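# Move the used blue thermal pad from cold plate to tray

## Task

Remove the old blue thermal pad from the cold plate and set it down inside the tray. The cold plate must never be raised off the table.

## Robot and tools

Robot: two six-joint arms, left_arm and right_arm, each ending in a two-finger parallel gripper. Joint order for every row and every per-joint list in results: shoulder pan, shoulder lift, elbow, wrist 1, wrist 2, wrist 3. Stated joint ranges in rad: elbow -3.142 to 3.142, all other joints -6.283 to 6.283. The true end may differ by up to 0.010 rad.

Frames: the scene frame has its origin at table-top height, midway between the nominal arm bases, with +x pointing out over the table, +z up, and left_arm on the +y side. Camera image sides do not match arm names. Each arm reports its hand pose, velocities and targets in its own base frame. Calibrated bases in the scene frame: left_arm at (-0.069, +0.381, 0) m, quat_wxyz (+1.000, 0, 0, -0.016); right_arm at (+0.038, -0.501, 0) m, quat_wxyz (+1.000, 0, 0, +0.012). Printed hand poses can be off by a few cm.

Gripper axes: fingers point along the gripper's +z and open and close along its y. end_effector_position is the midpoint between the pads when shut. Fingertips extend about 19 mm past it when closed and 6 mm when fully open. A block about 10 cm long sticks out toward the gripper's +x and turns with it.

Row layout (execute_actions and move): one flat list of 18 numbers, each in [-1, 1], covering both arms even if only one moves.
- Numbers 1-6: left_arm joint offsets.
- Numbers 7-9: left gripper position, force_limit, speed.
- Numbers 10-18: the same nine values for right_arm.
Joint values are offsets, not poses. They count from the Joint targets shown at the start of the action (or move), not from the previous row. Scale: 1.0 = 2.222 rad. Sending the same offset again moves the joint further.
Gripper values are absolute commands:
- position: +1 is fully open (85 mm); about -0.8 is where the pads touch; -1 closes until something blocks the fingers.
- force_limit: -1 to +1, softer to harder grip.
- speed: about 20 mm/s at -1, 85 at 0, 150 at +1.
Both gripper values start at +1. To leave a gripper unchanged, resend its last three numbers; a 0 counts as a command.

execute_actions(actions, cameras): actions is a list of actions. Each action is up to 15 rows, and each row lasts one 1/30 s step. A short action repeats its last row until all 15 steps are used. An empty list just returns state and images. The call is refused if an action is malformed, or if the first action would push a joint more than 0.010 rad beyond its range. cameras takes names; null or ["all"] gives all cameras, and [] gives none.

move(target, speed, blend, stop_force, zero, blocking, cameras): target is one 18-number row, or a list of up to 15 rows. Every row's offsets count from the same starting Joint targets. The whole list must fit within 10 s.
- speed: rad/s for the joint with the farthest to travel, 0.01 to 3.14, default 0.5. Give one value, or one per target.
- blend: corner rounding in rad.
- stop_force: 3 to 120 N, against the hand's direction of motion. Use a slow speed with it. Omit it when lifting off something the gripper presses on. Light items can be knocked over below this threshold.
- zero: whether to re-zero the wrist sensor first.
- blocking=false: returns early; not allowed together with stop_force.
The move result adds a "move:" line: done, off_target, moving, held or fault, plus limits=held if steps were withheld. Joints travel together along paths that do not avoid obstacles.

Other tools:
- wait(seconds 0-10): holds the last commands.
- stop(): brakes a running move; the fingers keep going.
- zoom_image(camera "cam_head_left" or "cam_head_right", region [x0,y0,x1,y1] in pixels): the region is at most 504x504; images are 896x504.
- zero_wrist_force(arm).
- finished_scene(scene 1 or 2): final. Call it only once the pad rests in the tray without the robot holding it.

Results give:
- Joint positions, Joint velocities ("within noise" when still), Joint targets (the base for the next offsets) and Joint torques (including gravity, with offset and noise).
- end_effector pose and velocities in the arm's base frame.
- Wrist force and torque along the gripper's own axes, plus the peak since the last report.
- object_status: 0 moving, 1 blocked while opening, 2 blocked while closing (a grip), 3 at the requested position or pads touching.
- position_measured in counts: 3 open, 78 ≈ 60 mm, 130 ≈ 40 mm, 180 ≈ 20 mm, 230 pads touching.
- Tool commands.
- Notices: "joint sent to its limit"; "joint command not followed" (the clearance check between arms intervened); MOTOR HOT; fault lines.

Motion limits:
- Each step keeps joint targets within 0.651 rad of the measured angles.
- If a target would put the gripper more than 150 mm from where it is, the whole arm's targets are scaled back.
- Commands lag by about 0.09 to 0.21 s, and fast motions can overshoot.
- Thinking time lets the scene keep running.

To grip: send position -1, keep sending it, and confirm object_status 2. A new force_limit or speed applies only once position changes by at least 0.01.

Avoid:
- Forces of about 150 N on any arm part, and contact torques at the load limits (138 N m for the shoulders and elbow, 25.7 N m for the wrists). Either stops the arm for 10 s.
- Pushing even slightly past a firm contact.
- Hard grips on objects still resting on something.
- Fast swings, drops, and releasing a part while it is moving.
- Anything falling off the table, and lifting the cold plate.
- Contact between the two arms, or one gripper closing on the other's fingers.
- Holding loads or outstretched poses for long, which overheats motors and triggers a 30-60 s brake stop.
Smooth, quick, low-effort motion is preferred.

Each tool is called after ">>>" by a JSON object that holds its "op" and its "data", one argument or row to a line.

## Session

>>> {"op": "execute_actions", "data": {
  "actions": []
}}

Scene clock: 0.00 s.
left_arm: end_effector_position=(+0.6030, +0.4736, +0.3802) position_measured=3 object_status=3 end_effector_quat_wxyz=(-0.033, +0.988, -0.046, +0.142) | right_arm: end_effector_position=(+0.0681, +0.6504, +0.3016) position_measured=3 object_status=3 end_effector_quat_wxyz=(+0.186, +0.856, +0.198, +0.441)
Joint positions: left_arm=[0.524 -1.063 0.897 -1.681 -1.667 -2.539] | right_arm=[5.111 -2.119 -1.075 -2.215 0.785 -1.328]
Joint velocities: within noise
Joint torques (N m): no reading
Motor temperatures (°C): left_arm=[18 21 19 28 27 30] | right_arm=[17 20 21 27 22 27]
Wrist force (N): no reading
Wrist torque (N m): no reading
Wrist force, peak (N): no reading
Joint targets: left_arm=[0.524 -1.063 0.897 -1.681 -1.667 -2.539] | right_arm=[5.111 -2.119 -1.075 -2.215 0.785 -1.328]
Tool commands: left_gripper/position=+1.0 left_gripper/force_limit=+1.0 left_gripper/speed=+1.0 right_gripper/position=+1.0 right_gripper/force_limit=+1.0 right_gripper/speed=+1.0

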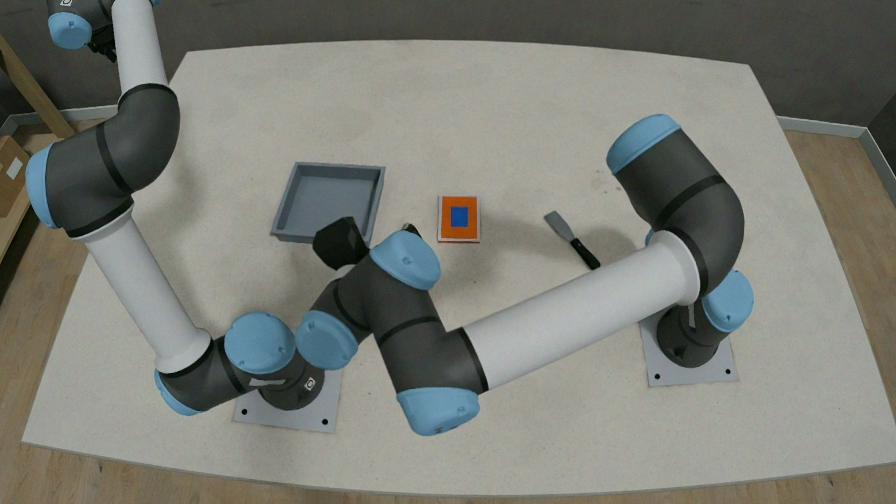

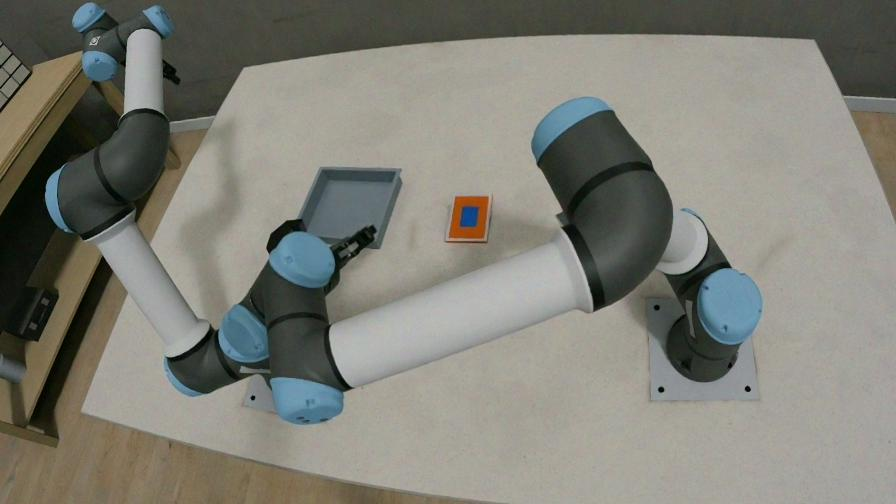

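>>> {"op": "zoom_image", "data": {
  "camera": "cam_head_left",
  "region": [425, 180, 495, 250]
}}

>>> {"op": "zoom_image", "data": {
  "camera": "cam_head_left",
  "region": [535, 200, 615, 280]
}}

>>> {"op": "zoom_image", "data": {
  "camera": "cam_head_right",
  "region": [280, 140, 500, 260]
}}

Scaled by 7.200 from the camera's 896x504 image, which has a finer 1280x720 frame.

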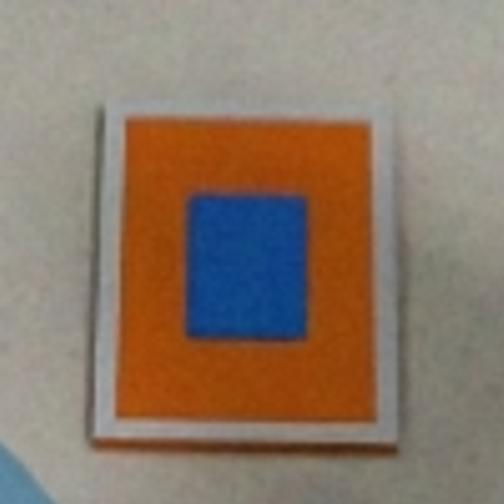

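Scaled by 6.300 from the camera's 896x504 image, which has a finer 1280x720 frame.

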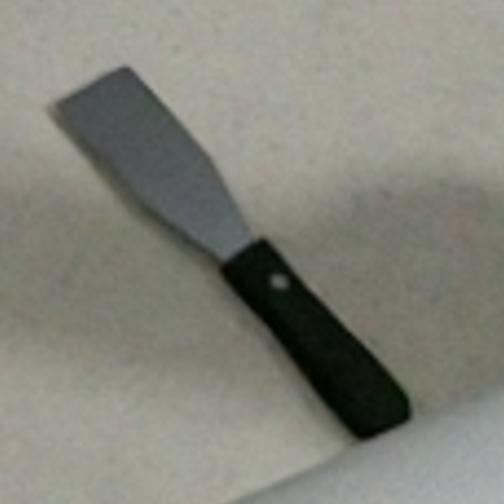

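Scaled by 2.291 from the camera's 896x504 image, which has a finer 1280x720 frame.

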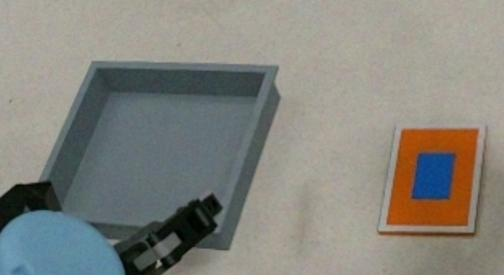

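>>> {"op": "move", "data": {
  "target": [
    [0,0,0,0,0,0,1,1,1,-0.3286,0.1264,-0.1785,0.3656,0.3536,-0.2475,0.2,-1,-1],
    [0,0,0,0,0,0,1,1,1,-0.3286,0.0916,-0.2645,0.4864,0.3536,-0.2475,0.2,-1,-1]
  ],
  "speed": 0.5,
  "blend": [0.05,0]
}}

>>> {"op": "zoom_image", "data": {
  "camera": "cam_head_left",
  "region": [410, 150, 530, 250]
}}

Scene clock: 30.63 s.
left_arm: end_effector_position=(+0.6030, +0.4736, +0.3802) position_measured=3 object_status=3 end_effector_quat_wxyz=(-0.033, +0.988, -0.046, +0.142) | right_arm: end_effector_position=(+0.3211, +0.5227, +0.1400) position_measured=104 object_status=3 end_effector_quat_wxyz=(+0.000, +1.000, -0.012, +0.000)
Joint positions: left_arm=[0.524 -1.063 0.897 -1.681 -1.667 -2.539] | right_arm=[4.381 -1.915 -1.662 -1.135 1.571 -1.878]
Joint velocities: within noise
Joint torques (N m): left_arm=[-9.89 -60.35 -25.26 -2.69 -2.74 1.44] | right_arm=[-6.06 27.1 14.94 5.42 2.02 -2.81]
Motor temperatures (°C): left_arm=[18 21 19 28 27 30] | right_arm=[17 20 21 27 22 27]
Wrist force (N): left_arm=[0.2 -0.1 0.3] | right_arm=[-0.6 0.6 0.2]
Wrist torque (N m): left_arm=[-0.02 -0.03 0.00] | right_arm=[0.08 -0.03 0.21]
Wrist force, peak (N): left_arm=[0.6 -0.2 0.0] | right_arm=[-0.7 -0.4 -1.7]
Joint targets: left_arm=[0.524 -1.063 0.897 -1.681 -1.667 -2.539] | right_arm=[4.381 -1.915 -1.662 -1.135 1.571 -1.878]
move: done

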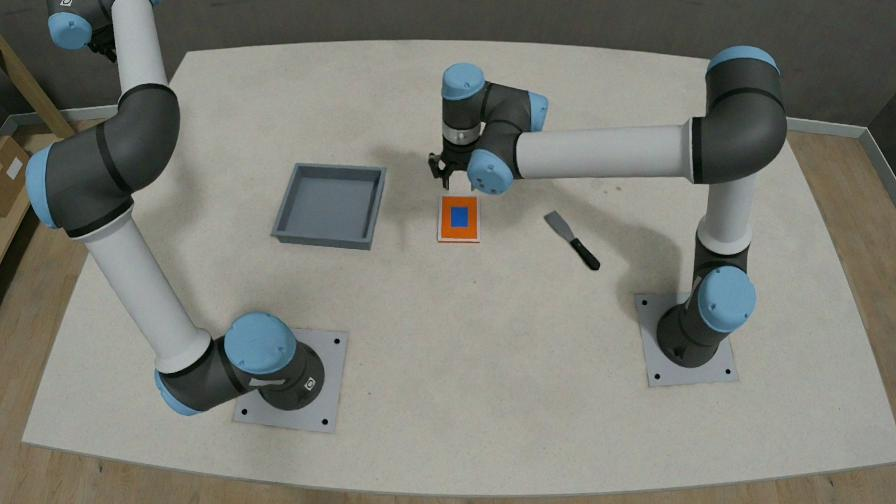

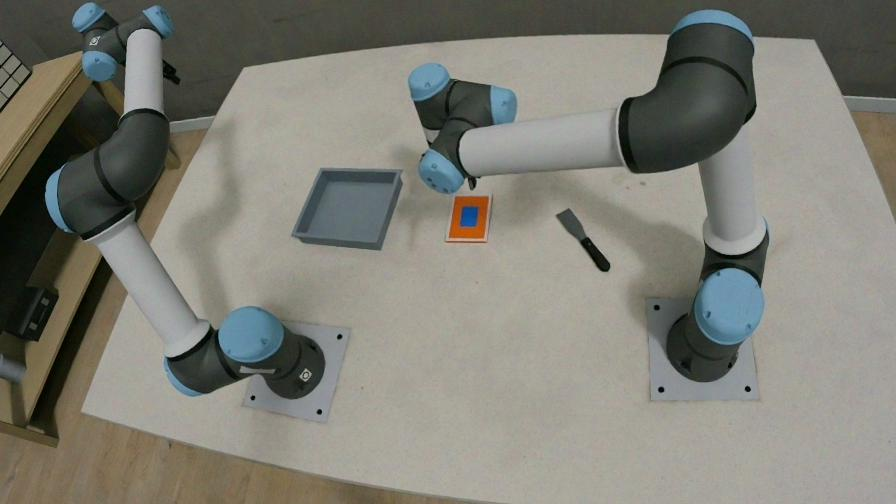

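Scaled by 4.200 from the camera's 896x504 image, which has a finer 1280x720 frame.

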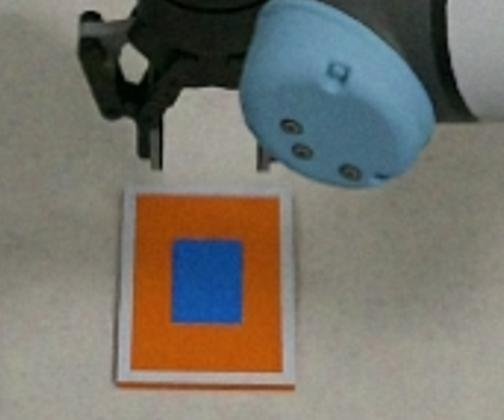

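>>> {"op": "move", "data": {
  "target": [0,0,0,0,0,0,1,1,1,0.0086,-0.0568,-0.0615,0.1183,0,0.0086,0.2,-1,-1],
  "speed": 0.2,
  "cameras": ["cam_head_left"]
}}

>>> {"op": "zoom_image", "data": {
  "camera": "cam_head_left",
  "region": [420, 170, 510, 250]
}}

>>> {"op": "zoom_image", "data": {
  "camera": "cam_head_left",
  "region": [440, 190, 490, 235]
}}

Scene clock: 41.30 s.
left_arm: end_effector_position=(+0.6030, +0.4736, +0.3802) position_measured=3 object_status=3 end_effector_quat_wxyz=(-0.033, +0.988, -0.046, +0.142) | right_arm: end_effector_position=(+0.3092, +0.5230, +0.0321) position_measured=104 object_status=3 end_effector_quat_wxyz=(+0.000, +1.000, -0.012, +0.000)
Joint positions: left_arm=[0.524 -1.063 0.897 -1.681 -1.667 -2.539] | right_arm=[4.4 -2.041 -1.799 -0.872 1.571 -1.859]
Joint velocities: within noise
Joint torques (N m): left_arm=[-10.06 -60.34 -24.91 -2.42 -2.41 1.63] | right_arm=[6.15 28.39 10.08 5.23 1.55 3.12]
Motor temperatures (°C): left_arm=[18 21 19 28 27 30] | right_arm=[17 20 21 27 22 27]
Wrist force (N): left_arm=[0.2 0.0 0.0] | right_arm=[-0.5 0.4 0.3]
Wrist torque (N m): left_arm=[0.00 -0.03 0.00] | right_arm=[0.04 -0.04 0.20]
Wrist force, peak (N): left_arm=[0.7 -0.1 -0.1] | right_arm=[-0.8 0.4 0.6]
Joint targets: left_arm=[0.524 -1.063 0.897 -1.681 -1.667 -2.539] | right_arm=[4.400 -2.042 -1.799 -0.872 1.571 -1.858]
move: done
Images, in order (width x height): cam_head_left 896x504.

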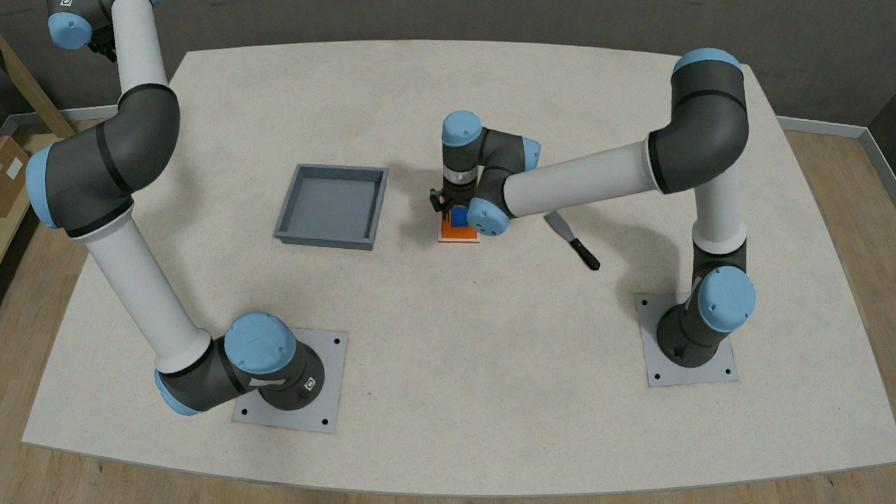

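Scaled by 5.600 from the camera's 896x504 image, which has a finer 1280x720 frame.

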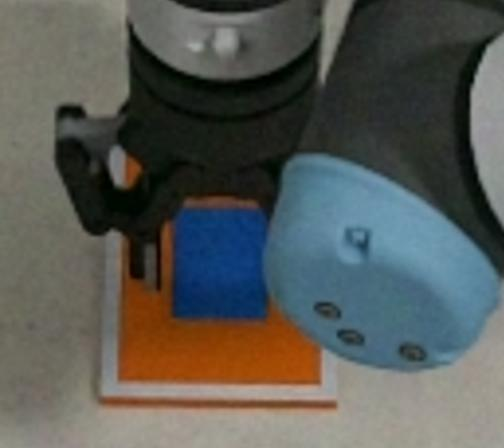

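Scaled by 10.080 from the camera's 896x504 image, which has a finer 1280x720 frame.

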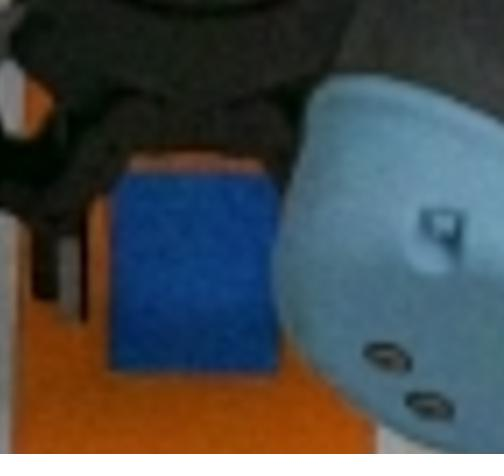

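>>> {"op": "move", "data": {
  "target": [0,0,0,0,0,0,1,1,1,0,-0.00856,-0.00401,0.01257,0,0,0.2,-1,-1],
  "speed": 0.015,
  "stop_force": 3,
  "cameras": ["cam_head_left"]
}}

>>> {"op": "zoom_image", "data": {
  "camera": "cam_head_left",
  "region": [440, 190, 490, 240]
}}

Scene clock: 48.17 s.
left_arm: end_effector_position=(+0.6030, +0.4736, +0.3802) position_measured=3 object_status=3 end_effector_quat_wxyz=(-0.033, +0.988, -0.046, +0.142) | right_arm: end_effector_position=(+0.3092, +0.5230, +0.0231) position_measured=104 object_status=3 end_effector_quat_wxyz=(+0.000, +1.000, -0.012, +0.000)
Joint positions: left_arm=[0.524 -1.063 0.897 -1.681 -1.667 -2.539] | right_arm=[4.4 -2.056 -1.806 -0.851 1.571 -1.858]
Joint velocities: within noise
Joint torques (N m): left_arm=[-10.25 -59.8 -24.02 -2.26 -2.73 1.43] | right_arm=[5.73 46.09 29.71 0.31 1.31 2.78]
Motor temperatures (°C): left_arm=[18 21 19 28 27 30] | right_arm=[17 20 21 27 22 27]
Wrist force (N): left_arm=[0.2 -0.1 0.1] | right_arm=[-0.9 2.6 -4.9]
Wrist torque (N m): left_arm=[-0.02 -0.04 0.00] | right_arm=[0.17 -0.05 0.19]
Wrist force, peak (N): left_arm=[0.4 0.2 0.5] | right_arm=[-1.8 4.8 -11.5]
Joint targets: left_arm=[0.524 -1.063 0.897 -1.681 -1.667 -2.539] | right_arm=[4.400 -2.056 -1.806 -0.851 1.571 -1.858]
move: contact (right_arm)
Images, in order (width x height): cam_head_left 896x504.

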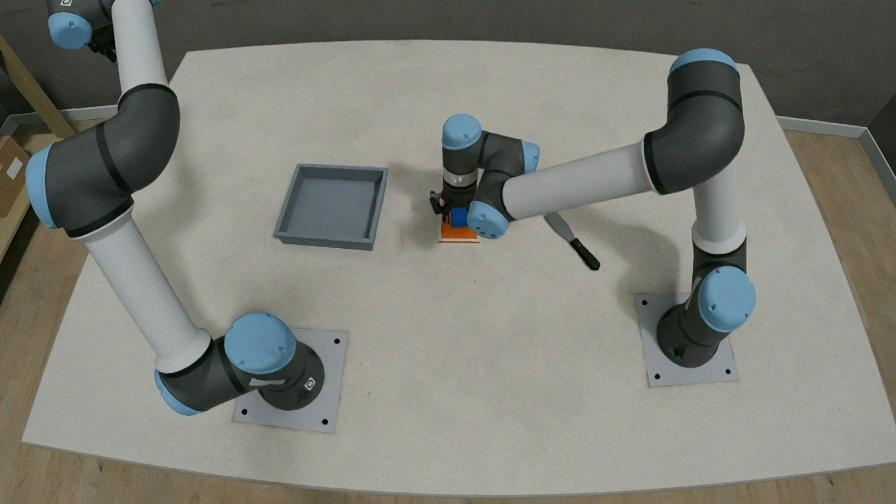

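Scaled by 10.080 from the camera's 896x504 image, which has a finer 1280x720 frame.

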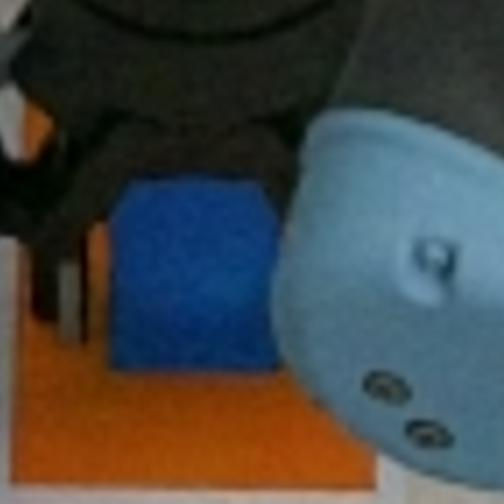

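>>> {"op": "move", "data": {
  "target": [
    [0,0,0,0,0,0,1,1,1,0,0.0005,0.0003,-0.0008,0,0,-0.02,-0.9,-1]
  ],
  "speed": 0.02,
  "cameras": ["cam_head_left"]
}}

>>> {"op": "zoom_image", "data": {
  "camera": "cam_head_left",
  "region": [440, 190, 490, 240]
}}

Scene clock: 51.70 s.
left_arm: end_effector_position=(+0.6030, +0.4736, +0.3802) position_measured=3 object_status=3 end_effector_quat_wxyz=(-0.033, +0.988, -0.046, +0.142) | right_arm: end_effector_position=(+0.3092, +0.5230, +0.0239) position_measured=128 object_status=0 end_effector_quat_wxyz=(+0.000, +1.000, -0.012, +0.000)
Joint positions: left_arm=[0.524 -1.063 0.897 -1.681 -1.667 -2.539] | right_arm=[4.4 -2.054 -1.805 -0.853 1.571 -1.858]
Joint velocities: within noise
Joint torques (N m): left_arm=[-11.65 -60.63 -23.84 -2.16 -2.64 1.37] | right_arm=[1.47 28.13 14.34 -3.94 1.07 2.65]
Motor temperatures (°C): left_arm=[18 21 19 28 27 30] | right_arm=[17 20 21 27 22 27]
Wrist force (N): left_arm=[0.2 0.0 0.0] | right_arm=[-0.4 0.7 -35.4]
Wrist torque (N m): left_arm=[0.00 -0.04 0.00] | right_arm=[0.19 -0.04 0.19]
Wrist force, peak (N): left_arm=[0.4 -0.1 0.4] | right_arm=[-0.9 0.9 -35.5]
Joint targets: left_arm=[0.524 -1.063 0.897 -1.681 -1.667 -2.539] | right_arm=[4.400 -2.054 -1.805 -0.853 1.571 -1.858]
move: done
Images, in order (width x height): cam_head_left 896x504.

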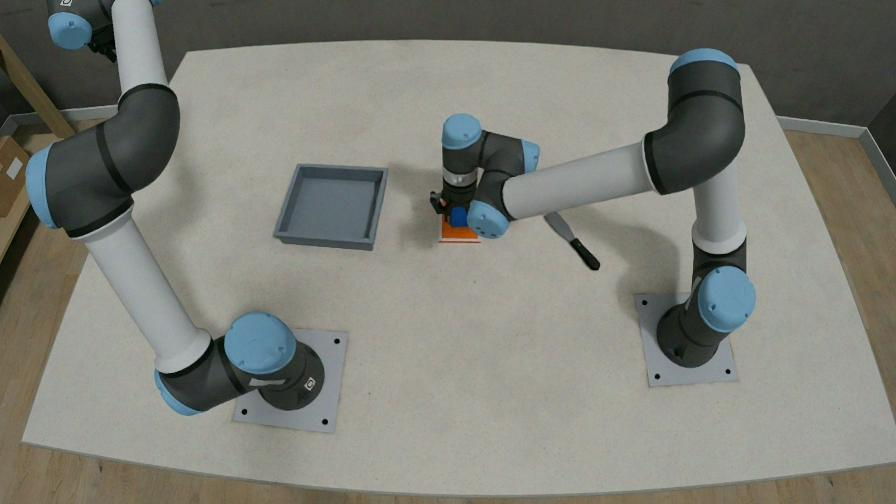

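Scaled by 10.080 from the camera's 896x504 image, which has a finer 1280x720 frame.

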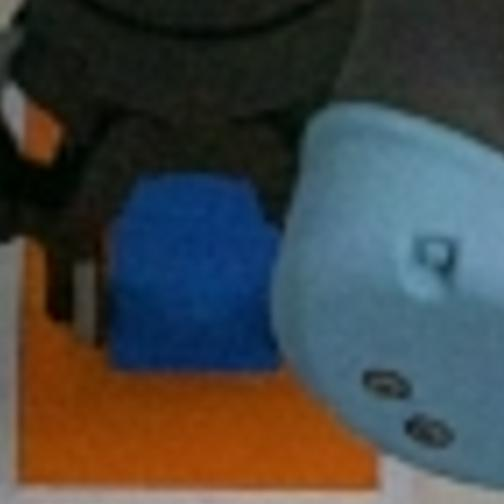

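>>> {"op": "move", "data": {
  "target": [
    [0,0,0,0,0,0,1,1,1,0,0.00071,0.00033,-0.00105,0,0,-0.02,-0.9,-1],
    [0,0,0,0,0,0,1,1,1,0,0.00085,0.0004,-0.00126,0,0,-0.18,-0.9,-1]
  ],
  "speed": 0.02,
  "cameras": ["cam_head_left"]
}}

>>> {"op": "zoom_image", "data": {
  "camera": "cam_head_left",
  "region": [440, 190, 490, 240]
}}

Scene clock: 56.40 s.
left_arm: end_effector_position=(+0.6030, +0.4736, +0.3802) position_measured=3 object_status=3 end_effector_quat_wxyz=(-0.033, +0.988, -0.046, +0.142) | right_arm: end_effector_position=(+0.3092, +0.5231, +0.0251) position_measured=151 object_status=0 end_effector_quat_wxyz=(+0.000, +1.000, -0.012, +0.000)
Joint positions: left_arm=[0.524 -1.063 0.897 -1.681 -1.667 -2.539] | right_arm=[4.4 -2.052 -1.804 -0.856 1.571 -1.858]
Joint velocities: within noise
Joint torques (N m): left_arm=[-8.57 -61.67 -23.8 -1.93 -2.71 1.22] | right_arm=[-3.82 20.56 3.81 0.15 1.04 2.65]
Motor temperatures (°C): left_arm=[18 21 19 28 27 30] | right_arm=[17 20 21 27 22 27]
Wrist force (N): left_arm=[0.3 0.0 0.2] | right_arm=[-2.0 -1.8 -22.0]
Wrist torque (N m): left_arm=[-0.02 -0.06 0.00] | right_arm=[0.21 -0.03 0.19]
Wrist force, peak (N): left_arm=[0.4 -0.1 0.5] | right_arm=[-0.3 0.8 -35.9]
Joint targets: left_arm=[0.524 -1.063 0.897 -1.681 -1.667 -2.539] | right_arm=[4.400 -2.053 -1.804 -0.856 1.571 -1.858]
move: done
Images, in order (width x height): cam_head_left 896x504.

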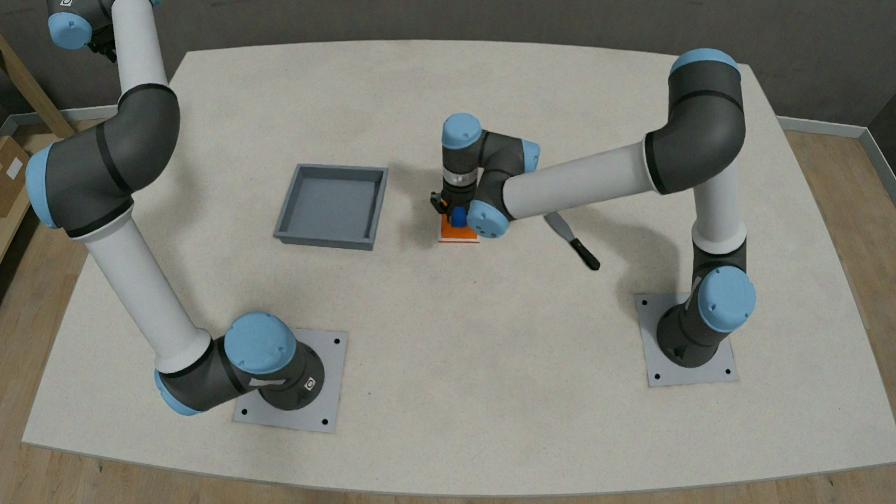

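Scaled by 10.080 from the camera's 896x504 image, which has a finer 1280x720 frame.

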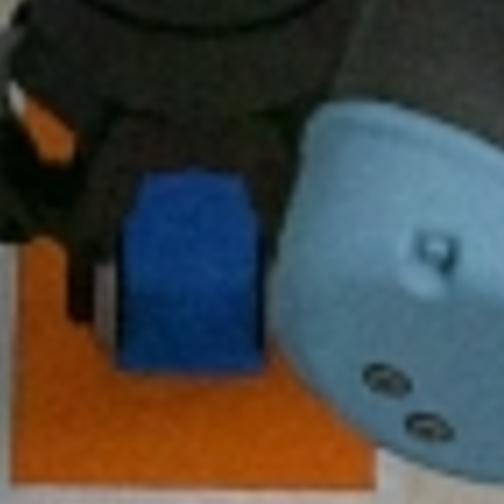

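>>> {"op": "move", "data": {
  "target": [
    [0,0,0,0,0,0,1,1,1,0,0.00043,0.0002,-0.00063,0,0,-0.18,-0.9,-1],
    [0,0,0,0,0,0,1,1,1,0,0.0005,0.00023,-0.00073,0,0,-0.4,-0.9,-1]
  ],
  "speed": 0.02,
  "cameras": ["cam_head_left"]
}}

>>> {"op": "zoom_image", "data": {
  "camera": "cam_head_left",
  "region": [440, 190, 490, 240]
}}

Scene clock: 61.07 s.
left_arm: end_effector_position=(+0.6030, +0.4736, +0.3802) position_measured=3 object_status=3 end_effector_quat_wxyz=(-0.033, +0.988, -0.046, +0.142) | right_arm: end_effector_position=(+0.3092, +0.5231, +0.0258) position_measured=179 object_status=0 end_effector_quat_wxyz=(+0.000, +1.000, -0.012, +0.000)
Joint positions: left_arm=[0.524 -1.063 0.897 -1.681 -1.667 -2.539] | right_arm=[4.4 -2.051 -1.803 -0.858 1.571 -1.858]
Joint velocities: within noise
Joint torques (N m): left_arm=[-11.26 -61.84 -23.09 -1.73 -2.47 1.25] | right_arm=[-2.93 22.08 0.71 0.43 1.02 2.64]
Motor temperatures (°C): left_arm=[18 21 19 28 27 30] | right_arm=[17 20 21 27 22 27]
Wrist force (N): left_arm=[0.0 0.0 0.3] | right_arm=[-0.5 -6.7 -21.4]
Wrist torque (N m): left_arm=[-0.01 -0.01 0.00] | right_arm=[0.21 -0.07 0.20]
Wrist force, peak (N): left_arm=[0.5 0.2 0.0] | right_arm=[-1.5 -2.3 -24.6]
Joint targets: left_arm=[0.524 -1.063 0.897 -1.681 -1.667 -2.539] | right_arm=[4.400 -2.051 -1.803 -0.858 1.571 -1.858]
move: done
Images, in order (width x height): cam_head_left 896x504.

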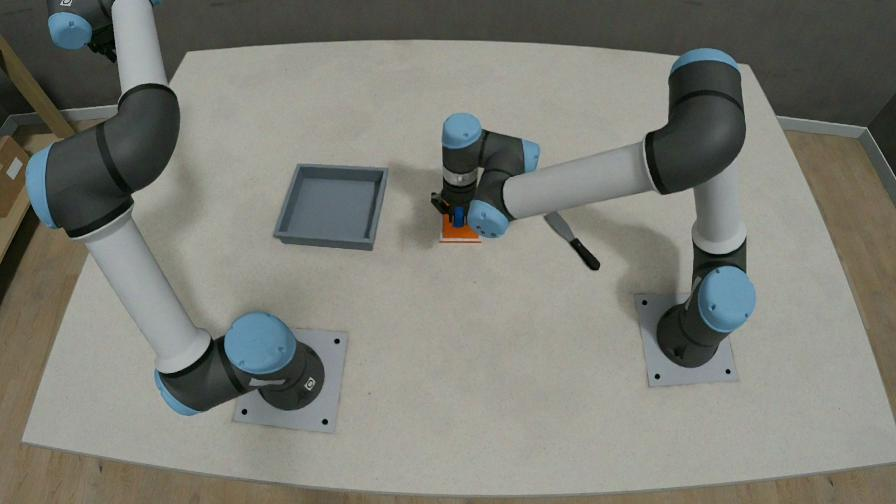

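Scaled by 10.080 from the camera's 896x504 image, which has a finer 1280x720 frame.

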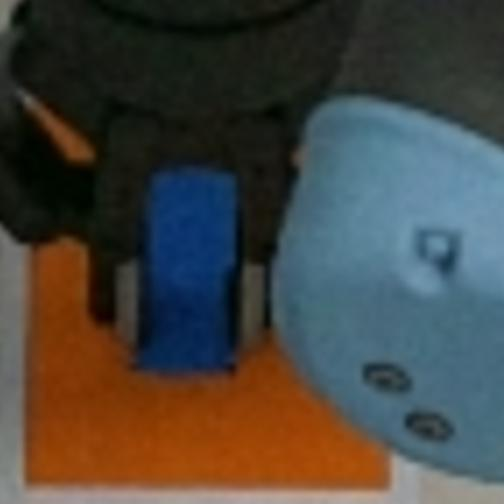

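>>> {"op": "move", "data": {
  "target": [
    [0,0,0,0,0,0,1,1,1,0,0.00043,0.0002,-0.00063,0,0,-0.4,-0.9,-1],
    [0,0,0,0,0,0,1,1,1,0,0.0005,0.00023,-0.00073,0,0,-1,0.3,-1]
  ],
  "speed": 0.02,
  "cameras": ["cam_head_left"]
}}

>>> {"op": "zoom_image", "data": {
  "camera": "cam_head_left",
  "region": [440, 190, 490, 240]
}}

Scene clock: 66.37 s.
left_arm: end_effector_position=(+0.6030, +0.4736, +0.3802) position_measured=3 object_status=3 end_effector_quat_wxyz=(-0.033, +0.988, -0.046, +0.142) | right_arm: end_effector_position=(+0.3092, +0.5230, +0.0265) position_measured=222 object_status=0 end_effector_quat_wxyz=(+0.000, +1.000, -0.012, +0.000)
Joint positions: left_arm=[0.524 -1.063 0.897 -1.681 -1.667 -2.539] | right_arm=[4.4 -2.05 -1.803 -0.859 1.571 -1.858]
Joint velocities: within noise
Joint torques (N m): left_arm=[-11.32 -60.38 -21.94 -1.67 -2.67 1.28] | right_arm=[0.92 35.76 21.62 2.59 1.09 2.8]
Motor temperatures (°C): left_arm=[18 21 19 28 27 30] | right_arm=[17 20 21 27 22 27]
Wrist force (N): left_arm=[0.1 0.0 0.0] | right_arm=[-0.4 3.6 -14.3]
Wrist torque (N m): left_arm=[0.00 -0.02 0.00] | right_arm=[0.06 0.01 0.16]
Wrist force, peak (N): left_arm=[0.6 0.3 0.2] | right_arm=[-0.5 -7.6 -24.0]
Joint targets: left_arm=[0.524 -1.063 0.897 -1.681 -1.667 -2.539] | right_arm=[4.400 -2.050 -1.803 -0.859 1.571 -1.858]
move: done
Images, in order (width x height): cam_head_left 896x504.

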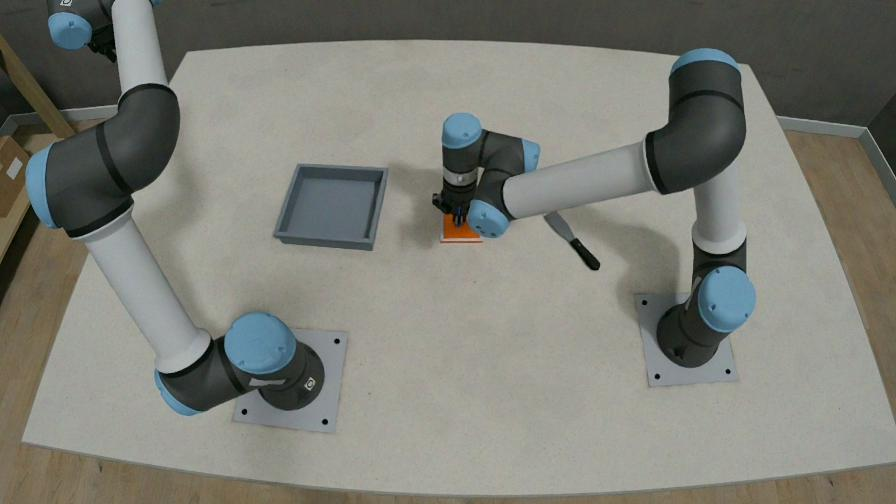

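Scaled by 10.080 from the camera's 896x504 image, which has a finer 1280x720 frame.

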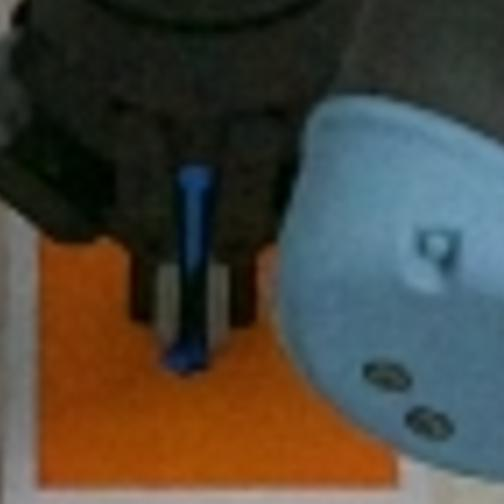

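>>> {"op": "move", "data": {
  "target": [0,0,0,0,0,0,1,1,1,0,0.0057,0.0026,-0.0084,0,0,-1,0.3,-1],
  "speed": 0.02,
  "cameras": ["cam_head_left"]
}}

>>> {"op": "zoom_image", "data": {
  "camera": "cam_head_left",
  "region": [430, 180, 500, 250]
}}

Scene clock: 70.23 s.
left_arm: end_effector_position=(+0.6030, +0.4736, +0.3802) position_measured=3 object_status=3 end_effector_quat_wxyz=(-0.033, +0.988, -0.046, +0.142) | right_arm: end_effector_position=(+0.3091, +0.5228, +0.0342) position_measured=222 object_status=2 end_effector_quat_wxyz=(+0.000, +1.000, -0.012, +0.000)
Joint positions: left_arm=[0.524 -1.063 0.897 -1.681 -1.667 -2.539] | right_arm=[4.4 -2.038 -1.797 -0.877 1.571 -1.858]
Joint velocities: within noise
Joint torques (N m): left_arm=[-9.51 -60.16 -21.38 -1.42 -2.84 1.22] | right_arm=[2.7 49.43 32.31 0.04 1.28 2.57]
Motor temperatures (°C): left_arm=[18 21 19 28 27 30] | right_arm=[17 20 21 27 22 27]
Wrist force (N): left_arm=[0.0 0.0 0.0] | right_arm=[-0.5 0.5 2.9]
Wrist torque (N m): left_arm=[0.00 -0.01 0.00] | right_arm=[0.06 -0.08 0.21]
Wrist force, peak (N): left_arm=[0.6 0.0 -0.1] | right_arm=[-0.4 3.9 -14.6]
Joint targets: left_arm=[0.524 -1.063 0.897 -1.681 -1.667 -2.539] | right_arm=[4.400 -2.038 -1.797 -0.878 1.571 -1.858]
move: done
Images, in order (width x height): cam_head_left 896x504.

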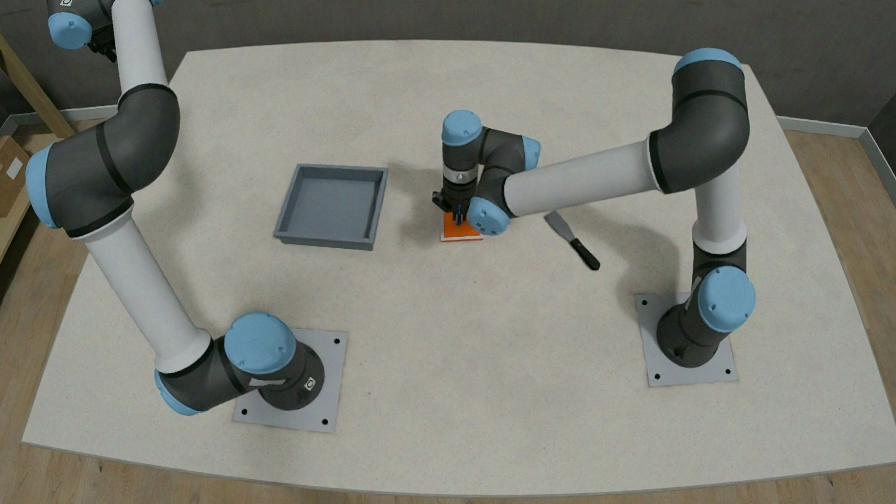

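Scaled by 7.200 from the camera's 896x504 image, which has a finer 1280x720 frame.

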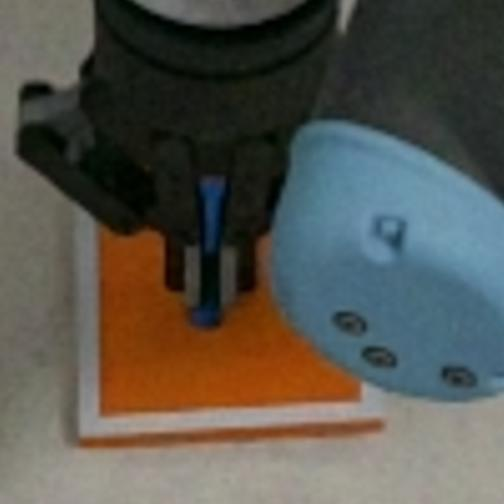

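>>> {"op": "move", "data": {
  "target": [0,0,0,0,0,0,1,1,1,0,-0.0054,-0.0024,0.0079,0,0,-1,0.3,-1],
  "speed": 0.015,
  "stop_force": 8,
  "cameras": ["cam_head_left","cam_head_right"]
}}

>>> {"op": "zoom_image", "data": {
  "camera": "cam_head_left",
  "region": [430, 180, 500, 250]
}}

>>> {"op": "zoom_image", "data": {
  "camera": "cam_head_right",
  "region": [430, 180, 500, 250]
}}

Scene clock: 76.27 s.
left_arm: end_effector_position=(+0.6030, +0.4736, +0.3802) position_measured=3 object_status=3 end_effector_quat_wxyz=(-0.033, +0.988, -0.046, +0.142) | right_arm: end_effector_position=(+0.3092, +0.5230, +0.0269) position_measured=222 object_status=2 end_effector_quat_wxyz=(+0.000, +1.000, -0.012, +0.000)
Joint positions: left_arm=[0.524 -1.063 0.897 -1.681 -1.667 -2.539] | right_arm=[4.4 -2.05 -1.803 -0.86 1.571 -1.858]
Joint velocities: within noise
Joint torques (N m): left_arm=[-10.78 -60.1 -22.63 -1.45 -2.51 1.28] | right_arm=[6.79 26.31 12.69 5.18 1.22 2.69]
Motor temperatures (°C): left_arm=[18 21 19 28 27 30] | right_arm=[17 20 21 27 22 27]
Wrist force (N): left_arm=[0.1 0.0 0.1] | right_arm=[-1.2 1.2 -1.8]
Wrist torque (N m): left_arm=[0.00 -0.01 0.00] | right_arm=[0.07 -0.05 0.20]
Wrist force, peak (N): left_arm=[0.4 0.1 0.5] | right_arm=[-0.6 0.7 3.3]
Joint targets: left_arm=[0.524 -1.063 0.897 -1.681 -1.667 -2.539] | right_arm=[4.400 -2.050 -1.803 -0.860 1.571 -1.858]
move: done

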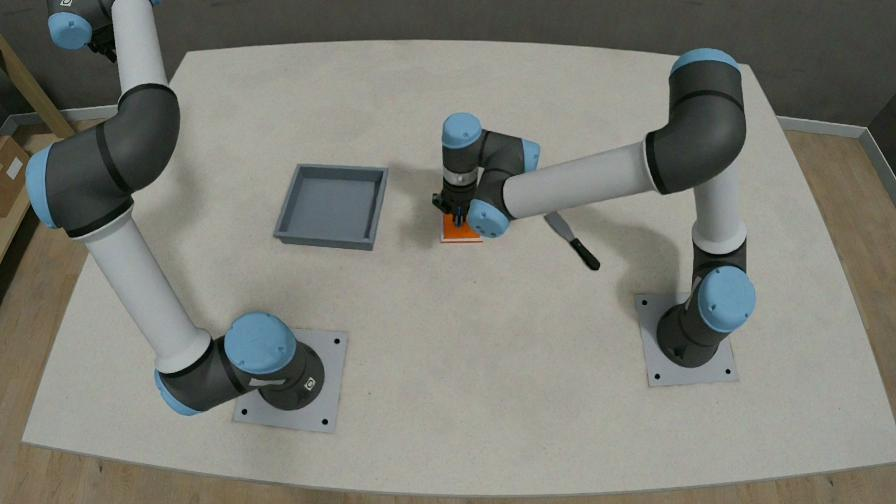

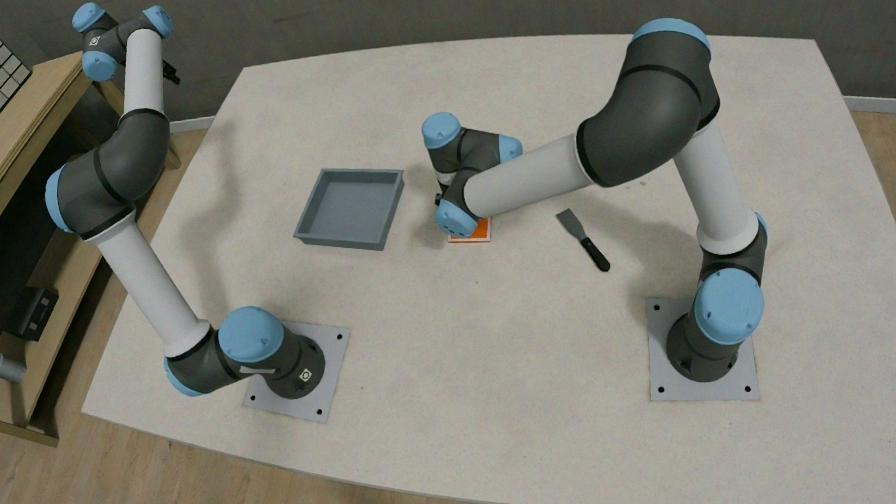

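Scaled by 7.200 from the camera's 896x504 image, which has a finer 1280x720 frame.

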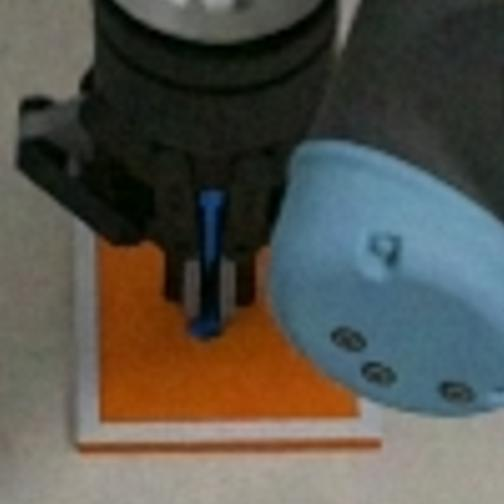

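Scaled by 7.200 from the camera's 896x504 image, which has a finer 1280x720 frame.

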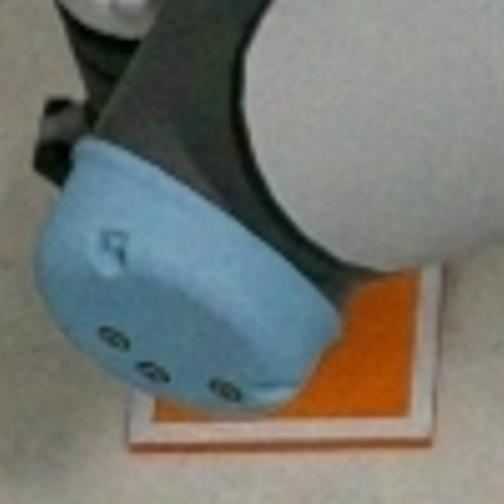

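>>> {"op": "move", "data": {
  "target": [
    [-0.3989,-0.2159,0.6782,-0.6139,-0.3139,0.0852,1,1,1,0,0,0,0,0,0,-1,0.3,-1],
    [-0.3989,-0.0561,0.7116,-0.8072,-0.3139,0.0852,1,1,1,0,0,0,0,0,0,-1,0.3,-1]
  ],
  "speed": [0.7,0.3],
  "blend": [0.05,0]
}}

>>> {"op": "zoom_image", "data": {
  "camera": "cam_head_left",
  "region": [360, 120, 520, 260]
}}

Scene clock: 121.33 s.
left_arm: end_effector_position=(+0.4055, -0.2073, +0.0902) position_measured=3 object_status=3 end_effector_quat_wxyz=(+0.301, +0.673, -0.578, +0.351) | right_arm: end_effector_position=(+0.3092, +0.5230, +0.0269) position_measured=222 object_status=2 end_effector_quat_wxyz=(+0.000, +1.000, -0.012, +0.000)
Joint positions: left_arm=[-0.363 -1.188 2.478 -3.474 -2.365 -2.35] | right_arm=[4.4 -2.05 -1.803 -0.86 1.571 -1.858]
Joint velocities: within noise
Joint torques (N m): left_arm=[-12.43 -20.36 -2.96 -6.09 -4.34 2.02] | right_arm=[4.66 30.13 29.32 1 1.12 2.15]
Motor temperatures (°C): left_arm=[18 21 19 28 27 30] | right_arm=[17 20 21 27 22 27]
Wrist force (N): left_arm=[0.1 0.5 -0.8] | right_arm=[-1.1 1.4 -1.9]
Wrist torque (N m): left_arm=[0.00 0.03 0.00] | right_arm=[0.07 -0.06 0.20]
Wrist force, peak (N): left_arm=[0.7 2.0 -0.5] | right_arm=[-1.2 1.4 -2.4]
Joint targets: left_arm=[-0.363 -1.188 2.478 -3.474 -2.365 -2.350] | right_arm=[4.400 -2.050 -1.803 -0.860 1.571 -1.858]
move: done

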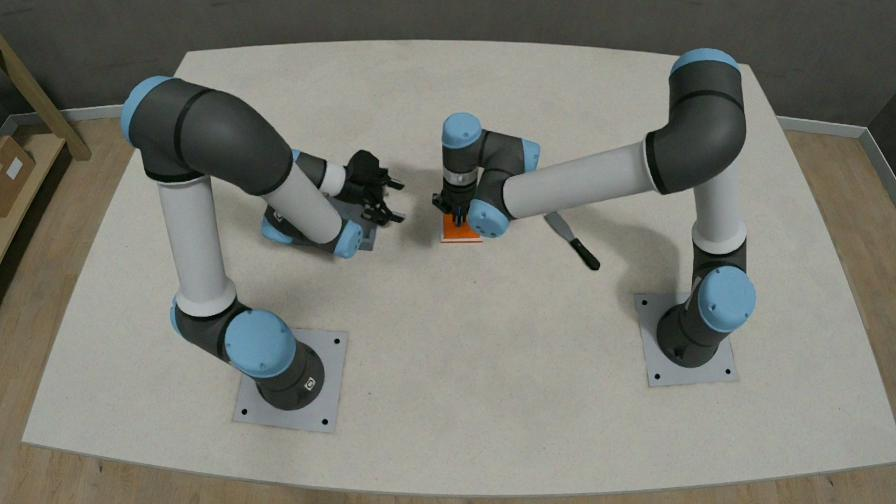

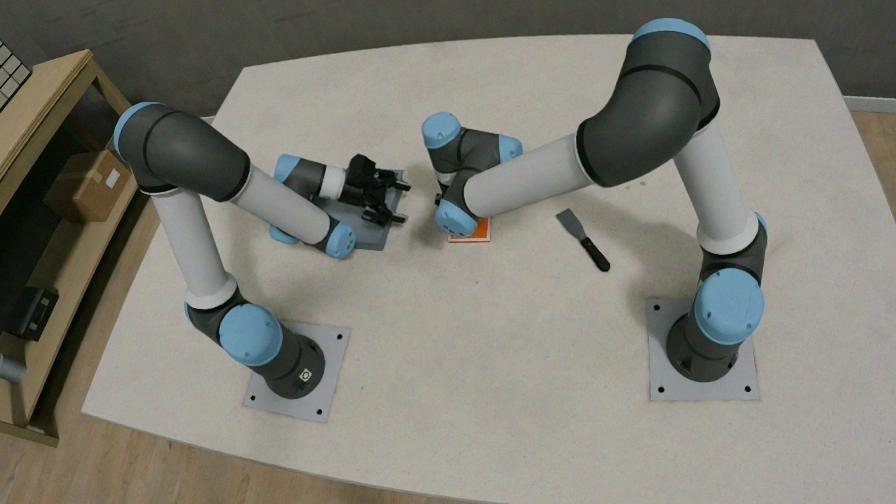

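Scaled by 3.150 from the camera's 896x504 image, which has a finer 1280x720 frame.

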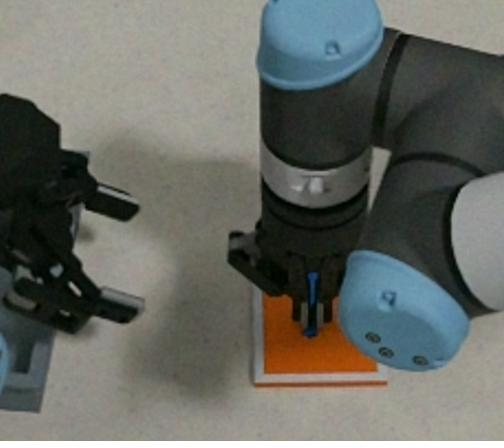

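>>> {"op": "move", "data": {
  "target": [-0.1092,0.1201,-0.0562,-0.1372,0.0703,-0.1111,1,1,1,0,0,0,0,0,0,-1,0.3,-1],
  "speed": 0.12
}}

>>> {"op": "zoom_image", "data": {
  "camera": "cam_head_left",
  "region": [410, 160, 520, 260]
}}

>>> {"op": "zoom_image", "data": {
  "camera": "cam_head_right",
  "region": [390, 160, 520, 260]
}}

Scene clock: 128.43 s.
left_arm: end_effector_position=(+0.4223, -0.3160, +0.0352) position_measured=3 object_status=3 end_effector_quat_wxyz=(+0.301, +0.673, -0.578, +0.351) | right_arm: end_effector_position=(+0.3092, +0.5230, +0.0269) position_measured=222 object_status=2 end_effector_quat_wxyz=(+0.000, +1.000, -0.012, +0.000)
Joint positions: left_arm=[-0.605 -0.922 2.353 -3.779 -2.209 -2.596] | right_arm=[4.4 -2.05 -1.803 -0.86 1.571 -1.858]
Joint velocities: within noise
Joint torques (N m): left_arm=[-10.24 -27.58 -11.06 -5.98 1.52 -2.16] | right_arm=[5.87 30.36 29.13 1 1.11 2.23]
Motor temperatures (°C): left_arm=[18 21 19 28 27 30] | right_arm=[17 20 21 27 22 27]
Wrist force (N): left_arm=[0.5 0.2 -0.9] | right_arm=[-1.1 1.1 -2.0]
Wrist torque (N m): left_arm=[-0.06 -0.04 0.02] | right_arm=[0.02 -0.07 0.20]
Wrist force, peak (N): left_arm=[0.2 0.3 -1.5] | right_arm=[-1.2 1.6 -2.4]
Joint targets: left_arm=[-0.605 -0.921 2.353 -3.779 -2.208 -2.596] | right_arm=[4.400 -2.050 -1.803 -0.860 1.571 -1.858]
move: done

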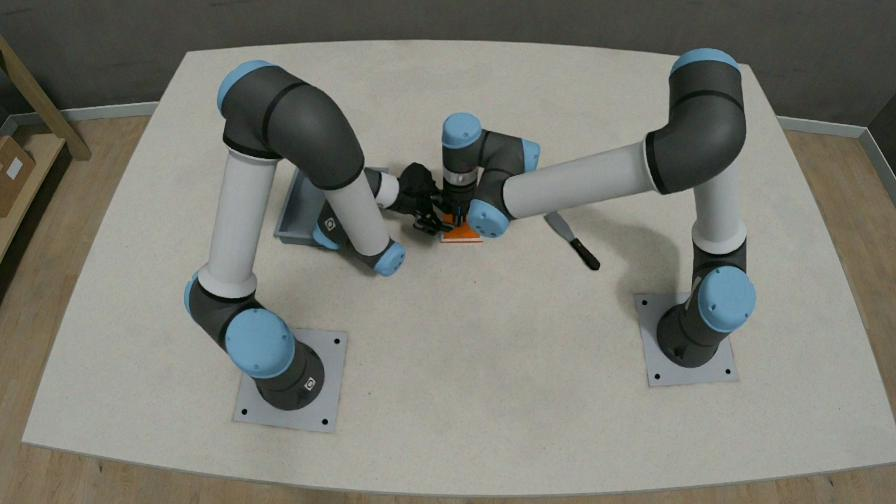

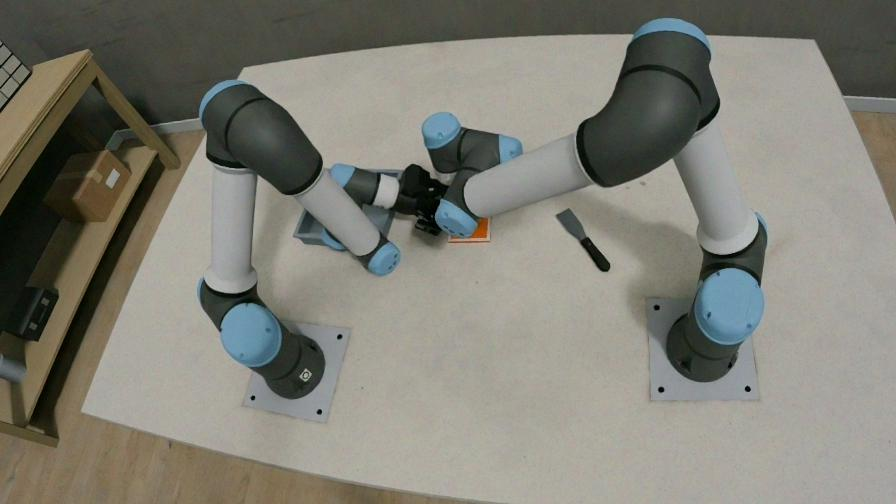

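Scaled by 4.582 from the camera's 896x504 image, which has a finer 1280x720 frame.

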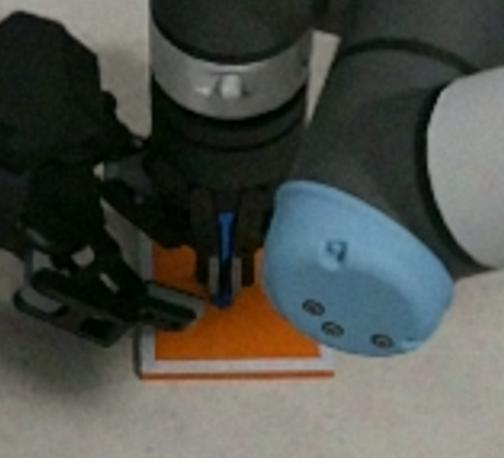

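Scaled by 3.877 from the camera's 896x504 image, which has a finer 1280x720 frame.

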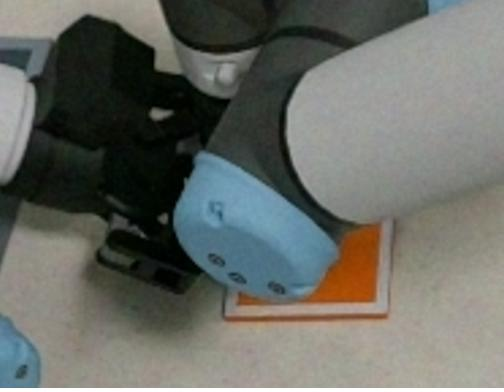

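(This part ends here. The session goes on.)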